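# Open a stand-up zip pouch and leave it upright

## Task

Spread the zip-lock stand-up pouch's mouth until it remains close to fully open without help, with the pouch upright and untilted, its entire base resting on the table, its top neither clearly pressed down nor drooping, and no loose item in contact with it; then release it and move the grippers away.

## Robot and tools

Robot: two arms, left_arm and right_arm, each with a parallel two-finger gripper and a wrist camera. The fingers point along the gripper's +z axis and close along its y axis. The reported hand point (end_effector_position) sits between the finger pads, roughly 1 cm behind the tips. Bases in the scene frame: left_arm at (-0.004, +0.253, 0) m, quat_wxyz (+1.000, 0, 0, -0.023); right_arm at (+0.022, -0.242, 0) m, quat_wxyz (+1.000, 0, 0, -0.005).

Frames: the scene frame has its origin at table height midway between the nominal bases, +z up, +x out over the table, and left_arm on the +y side (arm names do not match image sides). Hand positions (metres), quaternions (wxyz), velocities and targets are each given in that arm's own base frame. Offsets run along the arm's own base axes, and rotations turn about the Hand target position.

execute_actions(actions, cameras): actions is a list of actions; each action is a table of up to 15 rows, one row per 1/30 s step. A short table repeats its final row until step 15. Every row is 14 numbers in [-1, 1]: left_arm dx, dy, dz, rx, ry, rz, opening, then right_arm in the same seven. dx..rz are offsets from the Hand target held when that action began, not from the previous row. So sending the same offset twice moves twice as far. Scale: 1.0 = 0.6 m or 180 degrees; rx, ry, rz form a single rotation vector. A translation longer than 1.0 may be shortened along its direction. The opening is absolute: +1 fully open (0.093 m), -1 closed. To leave an arm's pose alone, put 0 in its six pose numbers, but always send its gripper the opening you want, since 0 there means half-closed. Images return only for an empty actions list or when cameras names them.

move(target, speed, blend, opening_speed, grip_force, blocking, cameras): target is either one 14-number row or a list of up to 15 rows, same layout and scale as above. Every row is an offset from the Hand targets at the call's start, not from the previous row. The grippers travel straight lines, taking the shorter rotation, and all arrive together. Speed is in m/s, 0.002 to 2.9, default 0.25; rotation is capped at twice that in rad/s. Give one value or one per target. blend (m) rounds corners in a list; 0 stops at each point. opening_speed is the rate of finger change on the -1..+1 scale per second, at least 0.2. grip_force is the per-pad force cap in newtons, 10 to 50; it persists, and closing gets slow at low values. blocking=false returns after 0.5 s while the move keeps running. The total move is capped at 10 s. Paths do not avoid obstacles or the other arm. Grippers lag and can overshoot speed, especially near full reach. Don't route a path close to an arm's own base, because the elbow may whip around. The result adds a move: line with the outcome (done, off_target, moving, held, fault) and any limits (paced = pose clipped, held = steps withheld). Done means at rest within 10 mm and 2 degrees of target; it does not tell you about contact.

wait(seconds, cameras): lets time pass, 0 to 3600 s, with no new commands. A running move continues, and the wait returns early if that move ends.

stop(cameras): brakes the running move. Braking takes some distance.

zoom_image(camera, region): gives a closer look at the latest image from cam_high (504x504), cam_left_wrist or cam_right_wrist (896x504). region is [x0, y0, x1, y1] in pixels from the top-left, at most 504 by 504.

read_manual(section): returns licence texts only. finished_scene(scene): ends the scene for good, and the goal must hold without the robot. Pass the current scene number, and call nothing else in the same reply after it.

Results: Hand target is the last commanded pose after clipping, and the next offsets are counted from it. The gripper often stops short of it, and waiting does not close that gap. Send the missing distance as an offset, and check tilt after each move. The controller limits commanded orientation to 40 degrees from the measured orientation. grip_measured is the finger motor position on the opening scale. The pads meet at about -0.94, and each millimetre of object width adds about 0.0208. Readings may be up to about 0.02 high. The final Joint positions entry is the finger opening in metres. Joint velocities reading within noise means the arm is at rest. Joint torques follow joint order, have offsets and noise, and joints 1 to 3 wrap at ±28 N m. Tool commands shows the current gripper commands. MOTOR HOT appears at 75 °C. At 90 °C an over-temperature fault folds that arm and leaves it idle. At 100 °C the arm goes limp. Stretched arms, held loads and pushing against unreachable poses all heat the motors.

Avoid: dropping things, releasing objects that are still moving, fast or hard contact with the table or heavy objects, arms or grippers touching each other (closing on the other arm's fingers counts as a press between arms), and anything leaving the table. An arm that is blocked keeps pushing until you command its target back behind the gripper. Small moves can go sideways or not happen at all. Hand readings may be a few centimetres off at long reach. Loose objects can occasionally be nudged by outside pushes. A camera stand is mounted behind the arms.

Each tool is called after ">>>" by a JSON object that holds its "name" and its "arguments", one argument or row to a line.

## Session

>>> {"name": "execute_actions", "arguments": {
  "actions": []
}}

>>> {"name": "zoom_image", "arguments": {
  "camera": "cam_high",
  "region": [100, 100, 400, 400]
}}

Scene clock: 0.00 s.
left_arm: end_effector_position=(+0.2144, +0.0360, +0.3967) grip_measured=+1.000 end_effector_quat_wxyz=(+0.639, -0.064, +0.727, -0.242) | right_arm: end_effector_position=(+0.1779, +0.0437, +0.2182) grip_measured=+1.000 end_effector_quat_wxyz=(+0.422, -0.065, +0.894, +0.137)
Joint positions: left_arm=[0.998 0.691 1.05 -0.579 1.267 -0.239 0.093] | right_arm=[-0.127 0.476 0.799 -1.043 -0.402 -0.088 0.093]
Joint velocities: within noise
Joint torques (N m): no reading
Heat: left arm: 31 °C; right arm: 40 °C.
Hand target: left_arm +0.2143, +0.0353, +0.4021; +0.643, -0.053, +0.726, -0.238 | right_arm +0.1797, +0.0444, +0.2240; +0.428, -0.070, +0.891, +0.138
Tool commands: left_gripper/opening=+1.0 right_gripper/opening=+1.0

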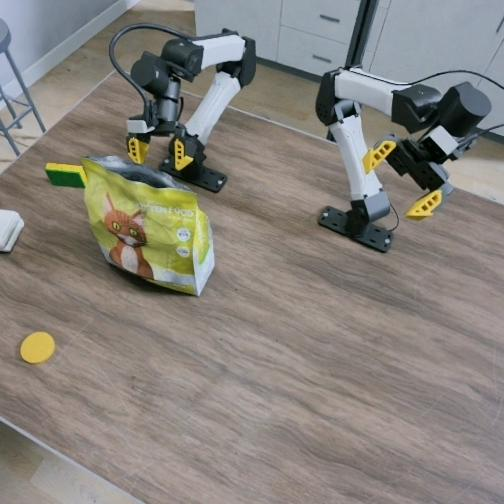

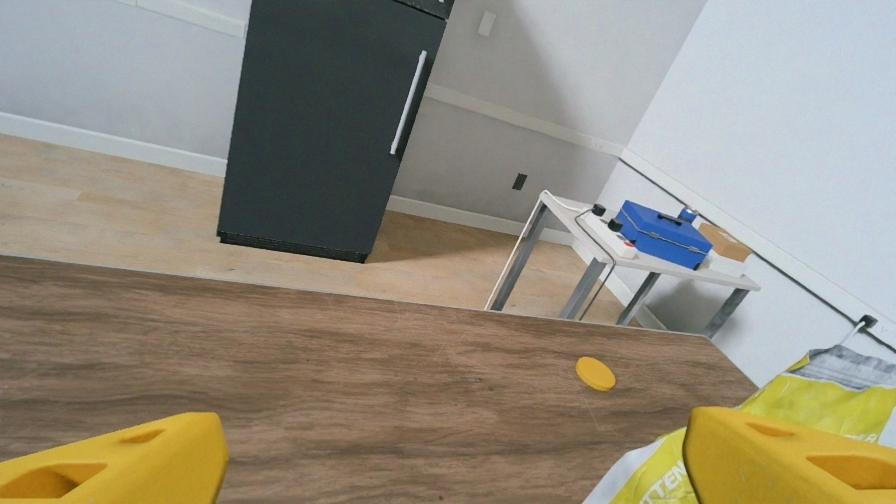

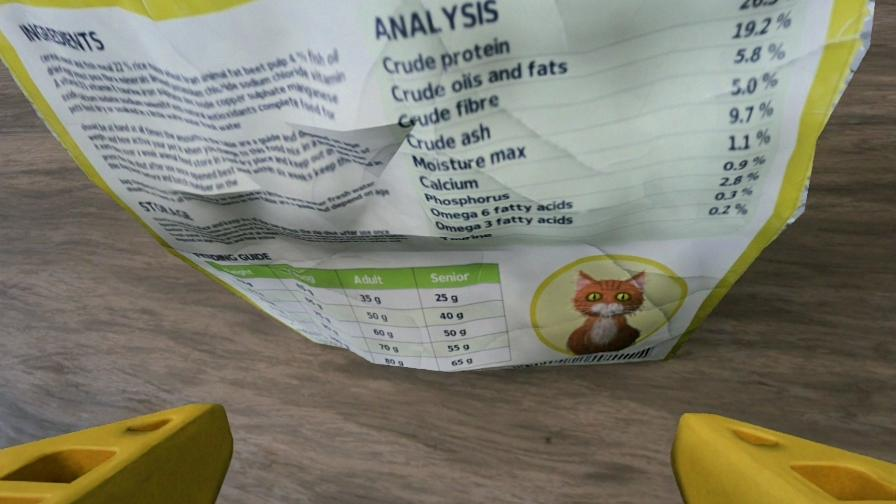

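Scaled by 1.680 from the camera's image (finer frame: 720x720).

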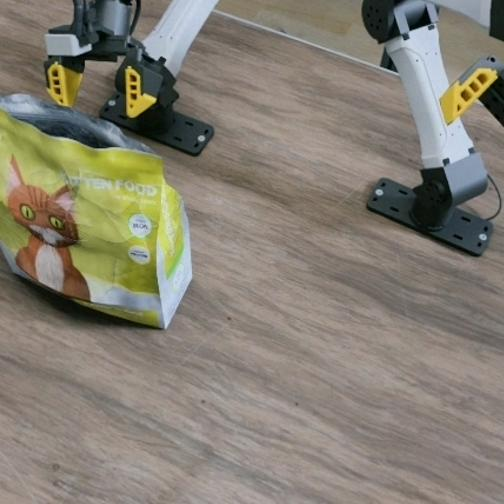

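>>> {"name": "move", "arguments": {
  "target": [
    [0,0,0,0,0,0,1,-0.0412,-0.0157,0.2933,-0.0088,0.0213,0,1],
    [0,0,0,0,0,0,1,0.0455,0.0593,0.335,-0.0176,0.0426,0,1]
  ],
  "speed": 0.35,
  "blend": 0.03,
  "cameras": ["cam_high","cam_right_wrist"]
}}

>>> {"name": "zoom_image", "arguments": {
  "camera": "cam_high",
  "region": [60, 130, 240, 310]
}}

Scene clock: 29.13 s.
left_arm: end_effector_position=(+0.2144, +0.0360, +0.3967) grip_measured=+1.000 end_effector_quat_wxyz=(+0.639, -0.064, +0.727, -0.242) | right_arm: end_effector_position=(+0.2186, +0.0843, +0.4231) grip_measured=+1.000 end_effector_quat_wxyz=(+0.394, -0.073, +0.907, +0.131)
Joint positions: left_arm=[0.998 0.691 1.05 -0.579 1.267 -0.239 0.093] | right_arm=[0.328 1.219 2.043 -1.54 -0.056 0.192 0.093]
Joint torques (N m): left_arm=[-0.08 1.21 6.8 2 0.08 0] | right_arm=[0.29 -1.63 6.34 1.46 0.15 0.17]
Heat: left arm: 33 °C; right arm: 39 °C.
Hand target: left_arm +0.2143, +0.0353, +0.4021; +0.643, -0.053, +0.726, -0.238 | right_arm +0.2070, +0.0800, +0.4250; +0.365, -0.072, +0.921, +0.118
Off the commanded pose: left_arm 0.005 m, 1 deg | right_arm 0.013 m, 4 deg.
joint sent to its limit (right arm) — joint 4 (wrist pitch), lower limit. The joint targets are off in position, not in orientation.
move: off_target (right_arm)

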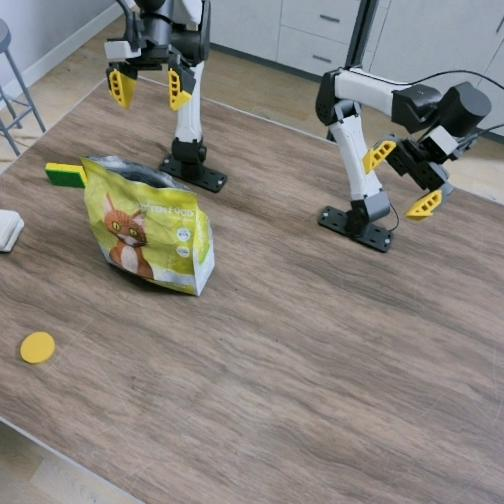

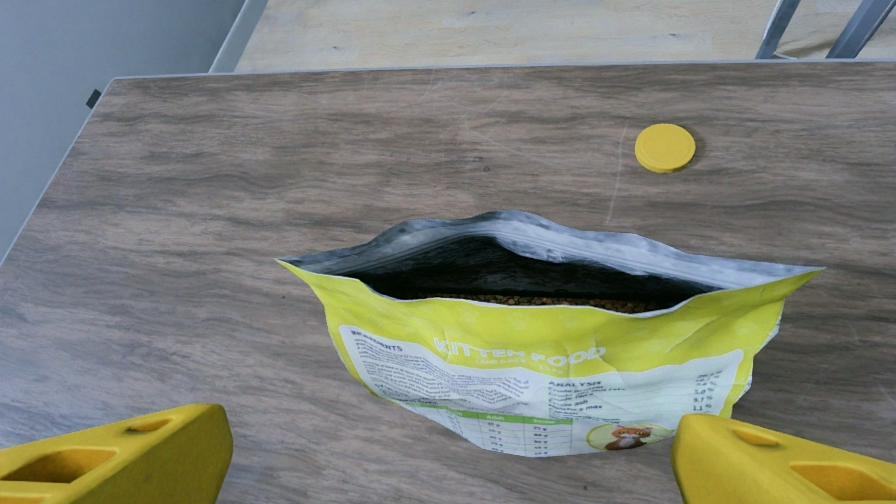

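Scaled by 2.800 from the camera's image (finer frame: 720x720).

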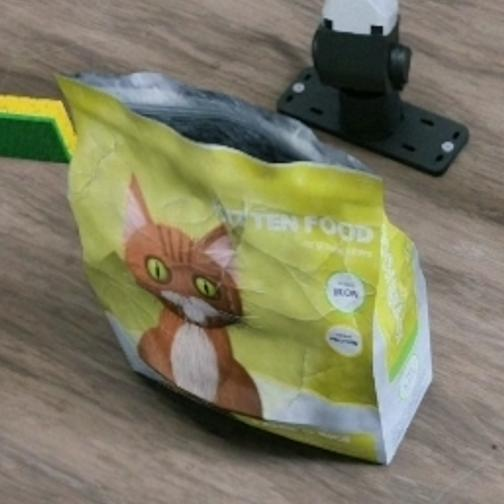

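>>> {"name": "move", "arguments": {
  "target": [
    [0,0,0,0,0,0,1,0.1317,0.0083,-0.1,-0.0744,0.1115,-0.0105,-1],
    [0,0,0,0,0,0,1,0.2045,0.0217,-0.2233,-0.0744,0.1115,-0.0105,-1]
  ],
  "speed": [0.25,0.1],
  "blend": [0.01,0],
  "cameras": ["cam_high","cam_right_wrist"]
}}

>>> {"name": "zoom_image", "arguments": {
  "camera": "cam_high",
  "region": [60, 130, 240, 310]
}}

Scene clock: 64.10 s.
left_arm: end_effector_position=(+0.2144, +0.0360, +0.3967) grip_measured=+1.000 end_effector_quat_wxyz=(+0.639, -0.064, +0.727, -0.242) | right_arm: end_effector_position=(+0.3240, +0.1003, +0.2943) grip_measured=-0.988 end_effector_quat_wxyz=(+0.187, -0.076, +0.979, +0.029)
Joint positions: left_arm=[0.998 0.691 1.05 -0.579 1.267 -0.239 0.093] | right_arm=[0.316 1.651 2.013 -1.552 0.032 0.154 0]
Joint torques (N m): left_arm=[-0.16 1.22 6.82 2.01 0.07 0] | right_arm=[-0.94 -6.93 3.92 1.4 0.25 -0.11]
Heat: left arm: 35 °C; right arm: 38 °C.
Hand target: left_arm +0.2143, +0.0353, +0.4021; +0.643, -0.053, +0.726, -0.238 | right_arm +0.3297, +0.0930, +0.2911; +0.190, -0.077, +0.979, +0.015
Off the commanded pose: left_arm 0.005 m, 1 deg | right_arm 0.010 m, 2 deg.
move: done

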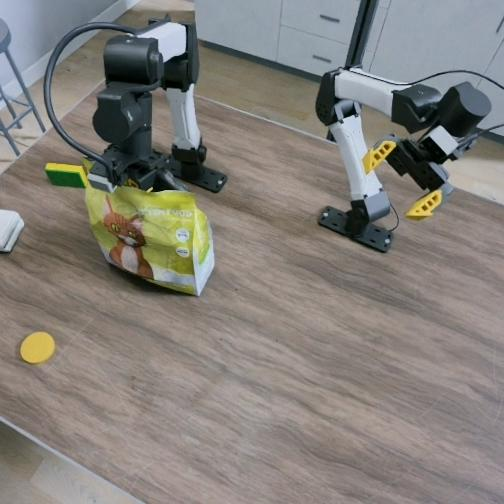

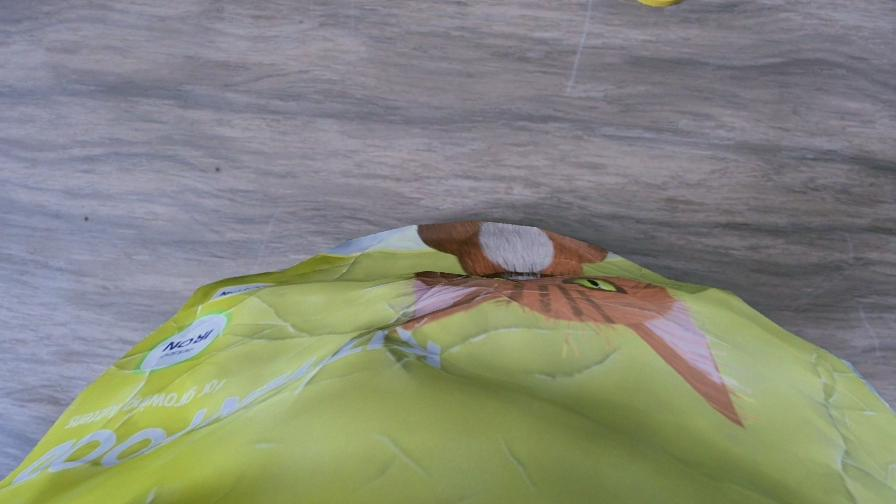

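Scaled by 2.800 from the camera's image (finer frame: 720x720).

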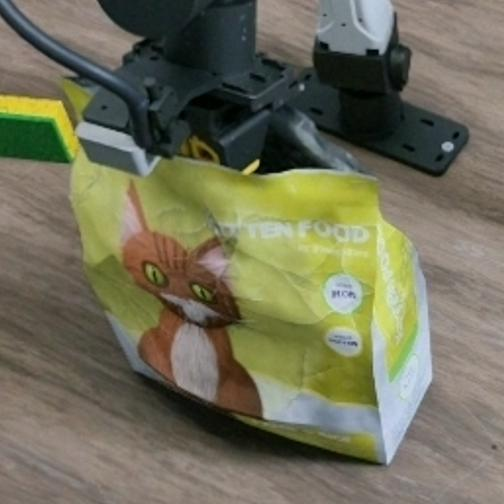

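>>> {"name": "move", "arguments": {
  "target": [
    [0,0,0,0,0,0,1,0,0,-0.0267,0,0,0,0.3],
    [0,0,0,0,0,0,1,0.0873,0.0138,-0.0267,0,0,0,0.3],
    [0,0,0,0,0,0,1,0.0917,0.0145,0.0917,0,0,0,0.3]
  ],
  "speed": [0.08,0.08,0.07],
  "opening_speed": 1.2,
  "cameras": ["cam_high","cam_right_wrist"]
}}

>>> {"name": "zoom_image", "arguments": {
  "camera": "cam_high",
  "region": [60, 130, 240, 310]
}}

Scene clock: 73.80 s.
left_arm: end_effector_position=(+0.2144, +0.0360, +0.3967) grip_measured=+1.000 end_effector_quat_wxyz=(+0.639, -0.064, +0.727, -0.242) | right_arm: end_effector_position=(+0.3836, +0.1095, +0.3327) grip_measured=+0.298 end_effector_quat_wxyz=(+0.257, -0.076, +0.963, +0.039)
Joint positions: left_arm=[0.998 0.691 1.05 -0.579 1.267 -0.239 0.093] | right_arm=[0.292 1.869 2.405 -1.583 0.032 0.125 0.06]
Joint torques (N m): left_arm=[-0.12 1.22 6.79 2 0.09 0] | right_arm=[-0.91 -9.58 7.98 1.44 0.1 -0.11]
Heat: left arm: 35 °C; right arm: 40 °C.
Hand target: left_arm +0.2143, +0.0353, +0.4021; +0.643, -0.053, +0.726, -0.238 | right_arm +0.3847, +0.1017, +0.3461; +0.190, -0.077, +0.979, +0.015
Off the commanded pose: left_arm 0.005 m, 1 deg | right_arm 0.016 m, 8 deg.
joint sent to its limit (right arm) — joint 4 (wrist pitch), lower limit. The joint targets are off in position and orientation.
move: off_target (right_arm)

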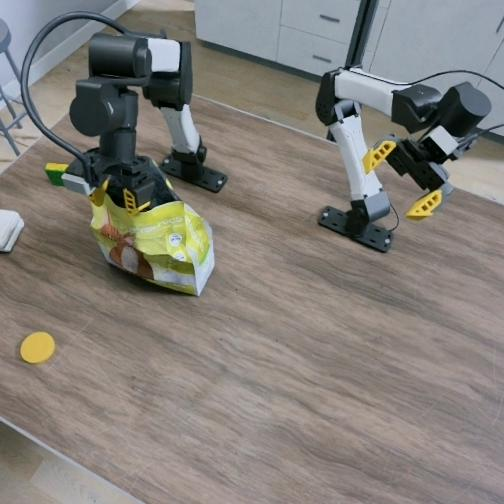

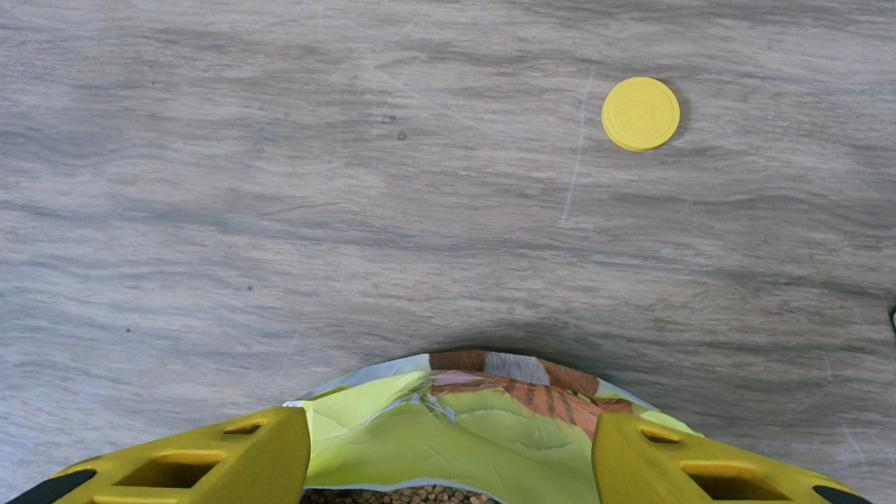

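Scaled by 2.800 from the camera's image (finer frame: 720x720).

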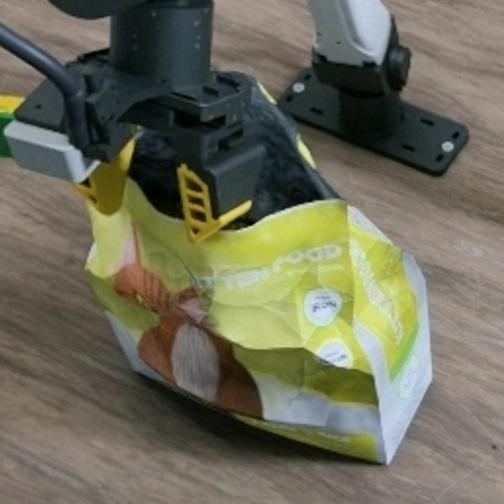

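>>> {"name": "move", "arguments": {
  "target": [
    [0,0,0,0,0,0,1,-0.045,0.0,0.09,0,0,0,0.3],
    [0,0,0,0,0,0,1,-0.24,-0.03,0.125,0.03,-0.08,0,0.3]
  ],
  "speed": [0.12,0.3],
  "blend": [0.015,0],
  "cameras": ["cam_high","cam_right_wrist"]
}}

>>> {"name": "zoom_image", "arguments": {
  "camera": "cam_high",
  "region": [60, 130, 240, 310]
}}

Scene clock: 81.33 s.
left_arm: end_effector_position=(+0.2144, +0.0360, +0.3967) grip_measured=+1.000 end_effector_quat_wxyz=(+0.639, -0.064, +0.727, -0.242) | right_arm: end_effector_position=(+0.2423, +0.0849, +0.4221) grip_measured=+0.298 end_effector_quat_wxyz=(+0.385, -0.073, +0.917, +0.079)
Joint positions: left_arm=[0.998 0.691 1.05 -0.579 1.267 -0.239 0.093] | right_arm=[0.385 1.334 2.151 -1.583 0.073 0.194 0.06]
Joint torques (N m): left_arm=[-0.12 1.2 6.8 2 0.08 -0.01] | right_arm=[0.27 -2.39 2.92 1.89 0.25 0.19]
Heat: left arm: 35 °C; right arm: 41 °C.
Hand target: left_arm +0.2143, +0.0353, +0.4021; +0.643, -0.053, +0.726, -0.238 | right_arm +0.2407, +0.0837, +0.4211; +0.315, -0.070, +0.945, +0.051
Off the commanded pose: left_arm 0.005 m, 1 deg | right_arm 0.002 m, 9 deg.
joint sent to its limit (right arm) — joint 4 (wrist pitch), lower limit. The joint targets are off in position and orientation.
move: off_target (right_arm)

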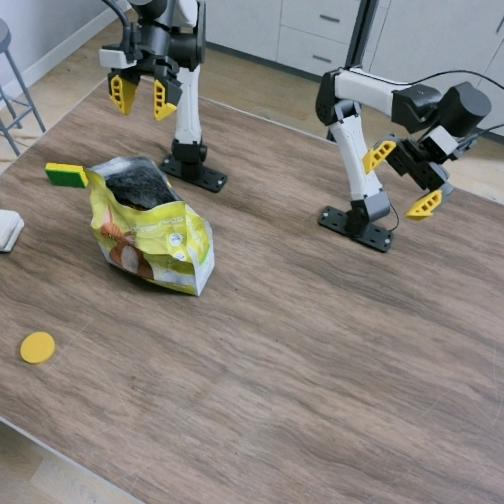

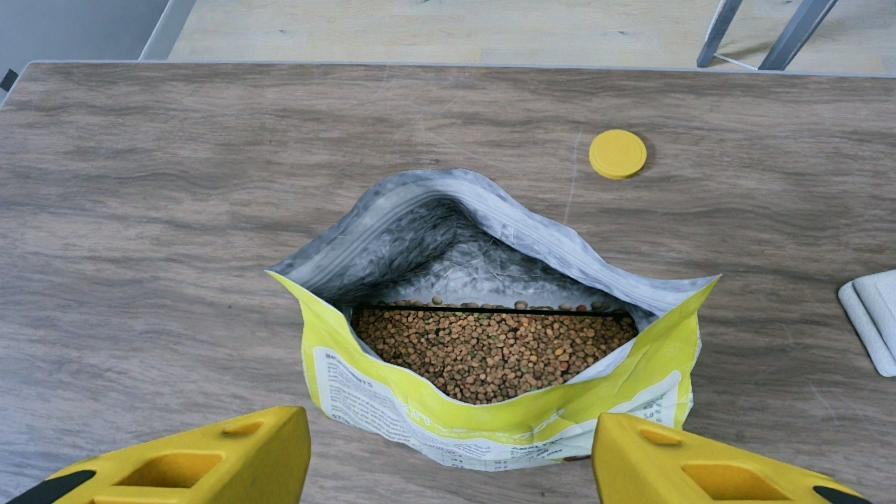

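Scaled by 2.800 from the camera's image (finer frame: 720x720).

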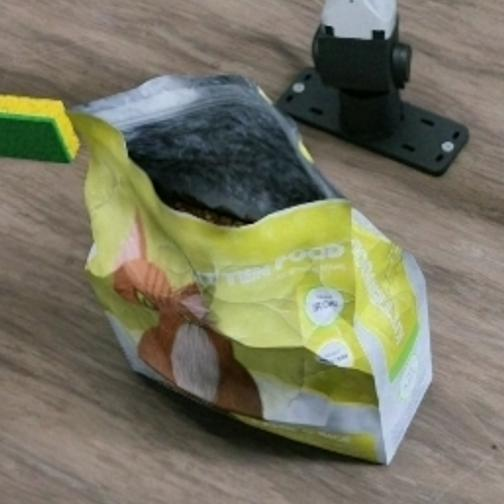

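>>> {"name": "move", "arguments": {
  "target": [0,0,0,0,0,0,1,0.1,0.016,0.0,0,0,0,0.3],
  "speed": 0.2,
  "cameras": ["cam_right_wrist"]
}}

Scene clock: 98.27 s.
left_arm: end_effector_position=(+0.2144, +0.0360, +0.3967) grip_measured=+1.000 end_effector_quat_wxyz=(+0.639, -0.064, +0.727, -0.242) | right_arm: end_effector_position=(+0.3032, +0.0970, +0.4101) grip_measured=+0.298 end_effector_quat_wxyz=(+0.358, -0.066, +0.929, +0.061)
Joint positions: left_arm=[0.998 0.691 1.05 -0.579 1.267 -0.239 0.093] | right_arm=[0.348 1.559 2.312 -1.583 0.073 0.179 0.06]
Joint torques (N m): left_arm=[-0.1 1.18 6.8 2.01 0.08 0.01] | right_arm=[-0.85 -5.38 6.95 1.8 -0.14 -0.12]
Heat: left arm: 35 °C; right arm: 40 °C.
Hand target: left_arm +0.2143, +0.0353, +0.4021; +0.643, -0.053, +0.726, -0.238 | right_arm +0.3007, +0.0933, +0.4211; +0.315, -0.070, +0.945, +0.051
Off the commanded pose: left_arm 0.005 m, 1 deg | right_arm 0.012 m, 5 deg.
joint sent to its limit (right arm) — joint 4 (wrist pitch), lower limit. The joint targets are off in position and orientation.
move: off_target (right_arm)

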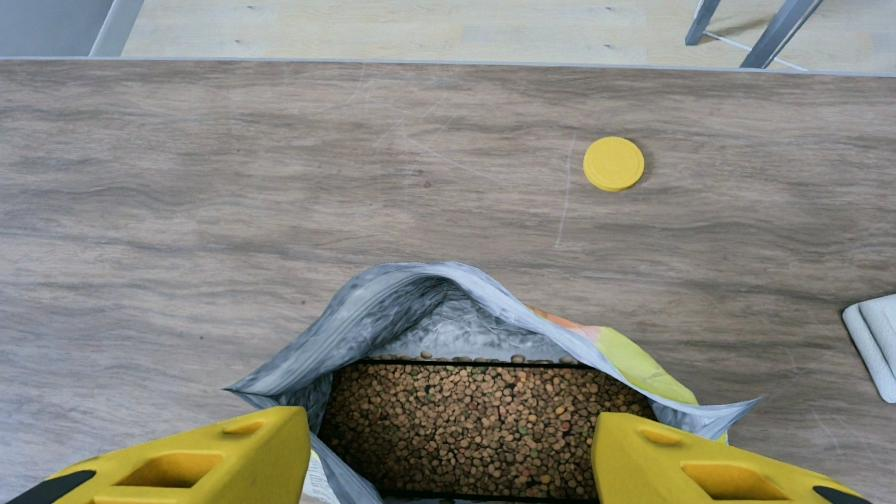

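>>> {"name": "move", "arguments": {
  "target": [
    [0,0,0,0,0,0,1,0.0288,-0.0013,-0.0833,-0.0316,0.0914,0,0.3],
    [0,0,0,0,0,0,1,0.0427,-0.0072,-0.2502,-0.0316,0.0914,0,0.3],
    [0,0,0,0,0,0,1,-0.061,-0.0235,-0.2502,-0.0316,0.0914,0,0.3],
    [0,0,0,0,0,0,1,-0.0678,-0.0255,-0.1185,-0.0316,0.0914,0,0.3]
  ],
  "speed": [0.2,0.12,0.08,0.07],
  "blend": [0.01,0,0,0],
  "cameras": ["cam_high","cam_right_wrist"]
}}

>>> {"name": "zoom_image", "arguments": {
  "camera": "cam_high",
  "region": [60, 130, 240, 310]
}}

Scene clock: 126.30 s.
left_arm: end_effector_position=(+0.2144, +0.0360, +0.3967) grip_measured=+1.000 end_effector_quat_wxyz=(+0.639, -0.064, +0.727, -0.242) | right_arm: end_effector_position=(+0.2710, +0.0770, +0.3389) grip_measured=+0.298 end_effector_quat_wxyz=(+0.265, -0.070, +0.961, +0.034)
Joint positions: left_arm=[0.998 0.691 1.05 -0.579 1.267 -0.239 0.093] | right_arm=[0.311 1.397 1.914 -1.55 0.058 0.151 0.06]
Joint torques (N m): left_arm=[-0.14 1.18 6.86 2 0.08 -0.01] | right_arm=[0.47 -5.52 7.99 1.08 0 0.06]
Heat: left arm: 35 °C; right arm: 40 °C.
Hand target: left_arm +0.2143, +0.0353, +0.4021; +0.643, -0.053, +0.726, -0.238 | right_arm +0.2600, +0.0780, +0.3500; +0.173, -0.077, +0.982, +0.013
Off the commanded pose: left_arm 0.005 m, 1 deg | right_arm 0.016 m, 11 deg.
joint sent to its limit (right arm) — joint 4 (wrist pitch), lower limit. The joint targets are off in position and orientation.
move: off_target (right_arm)

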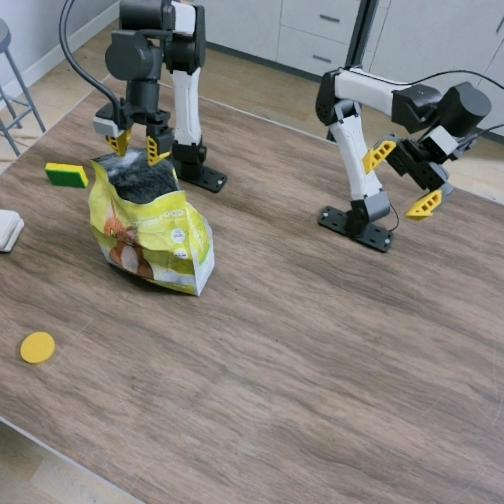

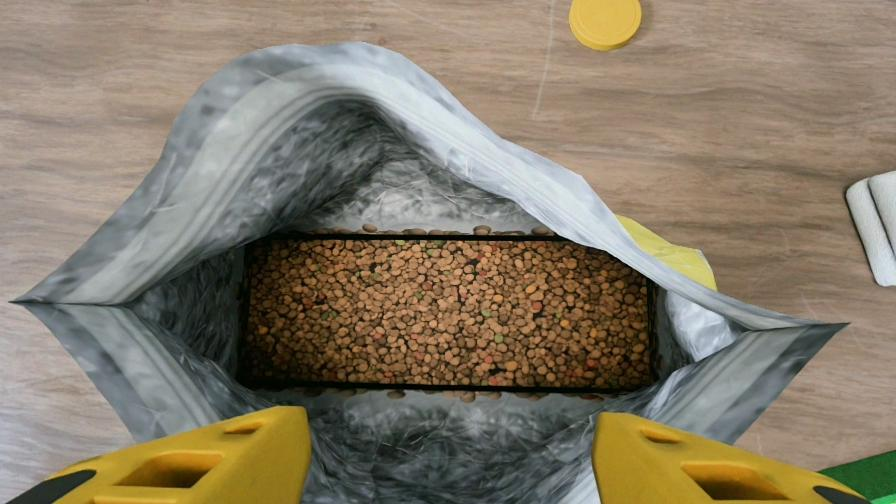

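Scaled by 2.800 from the camera's image (finer frame: 720x720).

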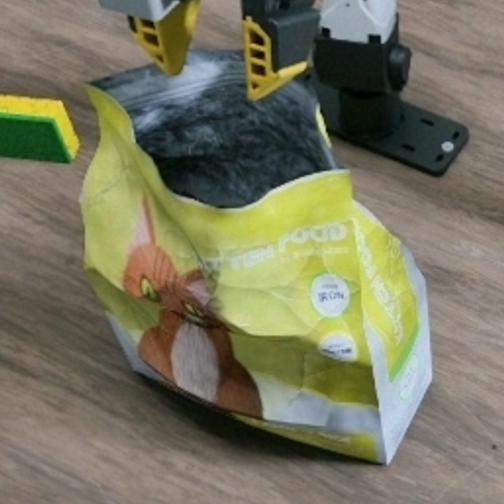

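>>> {"name": "move", "arguments": {
  "target": [
    [0,0,0,0,0,0,1,0.025,0.0033,0.1083,0.0273,-0.0788,0,0.3],
    [0,0,0,0,0,0,1,-0.075,-0.03,0.1333,0.045,-0.13,0,0.3]
  ],
  "speed": [0.1,0.25],
  "blend": [0.015,0],
  "cameras": ["cam_high","cam_right_wrist"]
}}

>>> {"name": "zoom_image", "arguments": {
  "camera": "cam_high",
  "region": [60, 130, 240, 310]
}}

Scene clock: 132.17 s.
left_arm: end_effector_position=(+0.2144, +0.0360, +0.3967) grip_measured=+1.000 end_effector_quat_wxyz=(+0.639, -0.064, +0.727, -0.242) | right_arm: end_effector_position=(+0.2216, +0.0630, +0.4371) grip_measured=+0.298 end_effector_quat_wxyz=(+0.426, -0.062, +0.899, +0.078)
Joint positions: left_arm=[0.998 0.691 1.05 -0.579 1.267 -0.239 0.093] | right_arm=[0.311 1.225 2.102 -1.552 0.047 0.151 0.06]
Joint torques (N m): left_arm=[-0.1 1.18 6.8 1.99 0.08 -0.01] | right_arm=[-0.81 -1.22 2.89 1.62 -0.16 -0.01]
Heat: left arm: 35 °C; right arm: 40 °C.
Hand target: left_arm +0.2143, +0.0353, +0.4021; +0.643, -0.053, +0.726, -0.238 | right_arm +0.2150, +0.0600, +0.4300; +0.373, -0.066, +0.923, +0.066
Off the commanded pose: left_arm 0.005 m, 1 deg | right_arm 0.010 m, 7 deg.
joint sent to its limit (right arm) — joint 4 (wrist pitch), lower limit. The joint targets are off in position and orientation.
move: off_target (right_arm)

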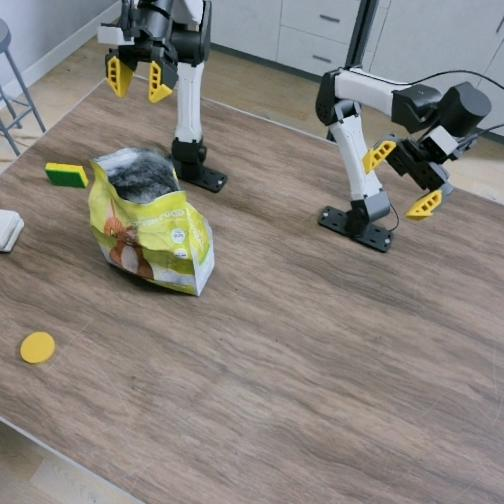

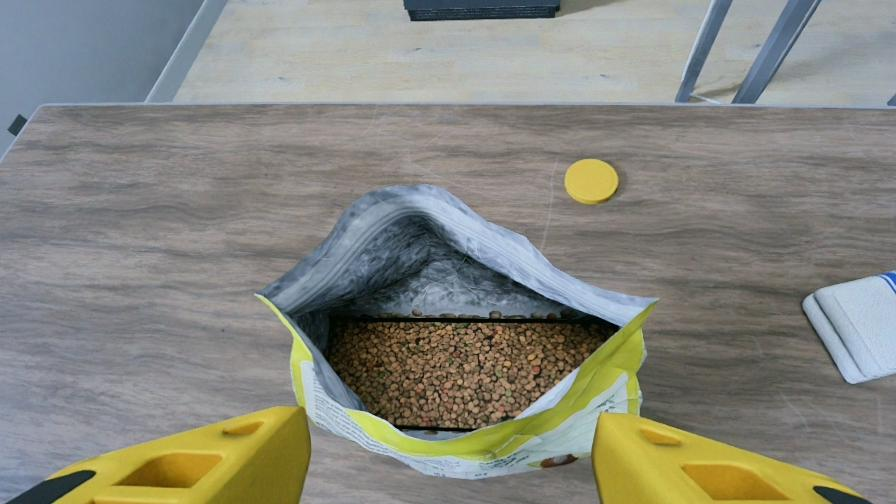

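Scaled by 2.800 from the camera's image (finer frame: 720x720).

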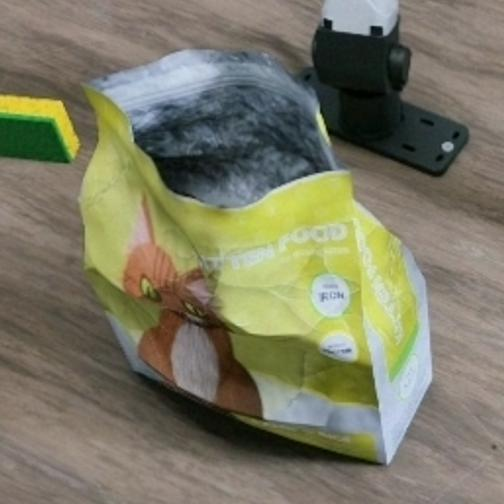

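>>> {"name": "move", "arguments": {
  "target": [0,0,0,0,0,0,1,0.02,-0.27,0.0,0,0,0,0.3],
  "speed": 0.35,
  "cameras": ["cam_high"]
}}

Scene clock: 156.50 s.
left_arm: end_effector_position=(+0.2144, +0.0360, +0.3967) grip_measured=+1.000 end_effector_quat_wxyz=(+0.639, -0.064, +0.727, -0.242) | right_arm: end_effector_position=(+0.2335, -0.1103, +0.4320) grip_measured=+0.298 end_effector_quat_wxyz=(+0.465, -0.024, +0.885, -0.019)
Joint positions: left_arm=[0.998 0.691 1.05 -0.579 1.267 -0.239 0.093] | right_arm=[-0.853 1.32 2.072 -1.552 -0.66 -0.63 0.06]
Joint torques (N m): left_arm=[-0.12 1.22 6.82 2 0.08 0] | right_arm=[-0.84 -3.44 3 1.36 -0.64 -0.11]
Heat: left arm: 36 °C; right arm: 38 °C.
Hand target: left_arm +0.2143, +0.0353, +0.4021; +0.643, -0.053, +0.726, -0.238 | right_arm +0.2270, -0.1020, +0.4300; +0.373, -0.066, +0.923, +0.066
Off the commanded pose: left_arm 0.005 m, 1 deg | right_arm 0.011 m, 16 deg.
joint sent to its limit (right arm) — joint 4 (wrist pitch), lower limit. The joint targets are off in position and orientation.
move: off_target (right_arm)

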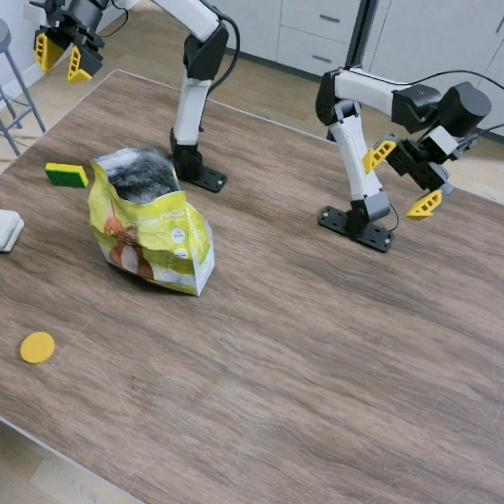

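>>> {"name": "finished_scene", "arguments": {
  "scene": 3
}}

The scene is finished: the task was done.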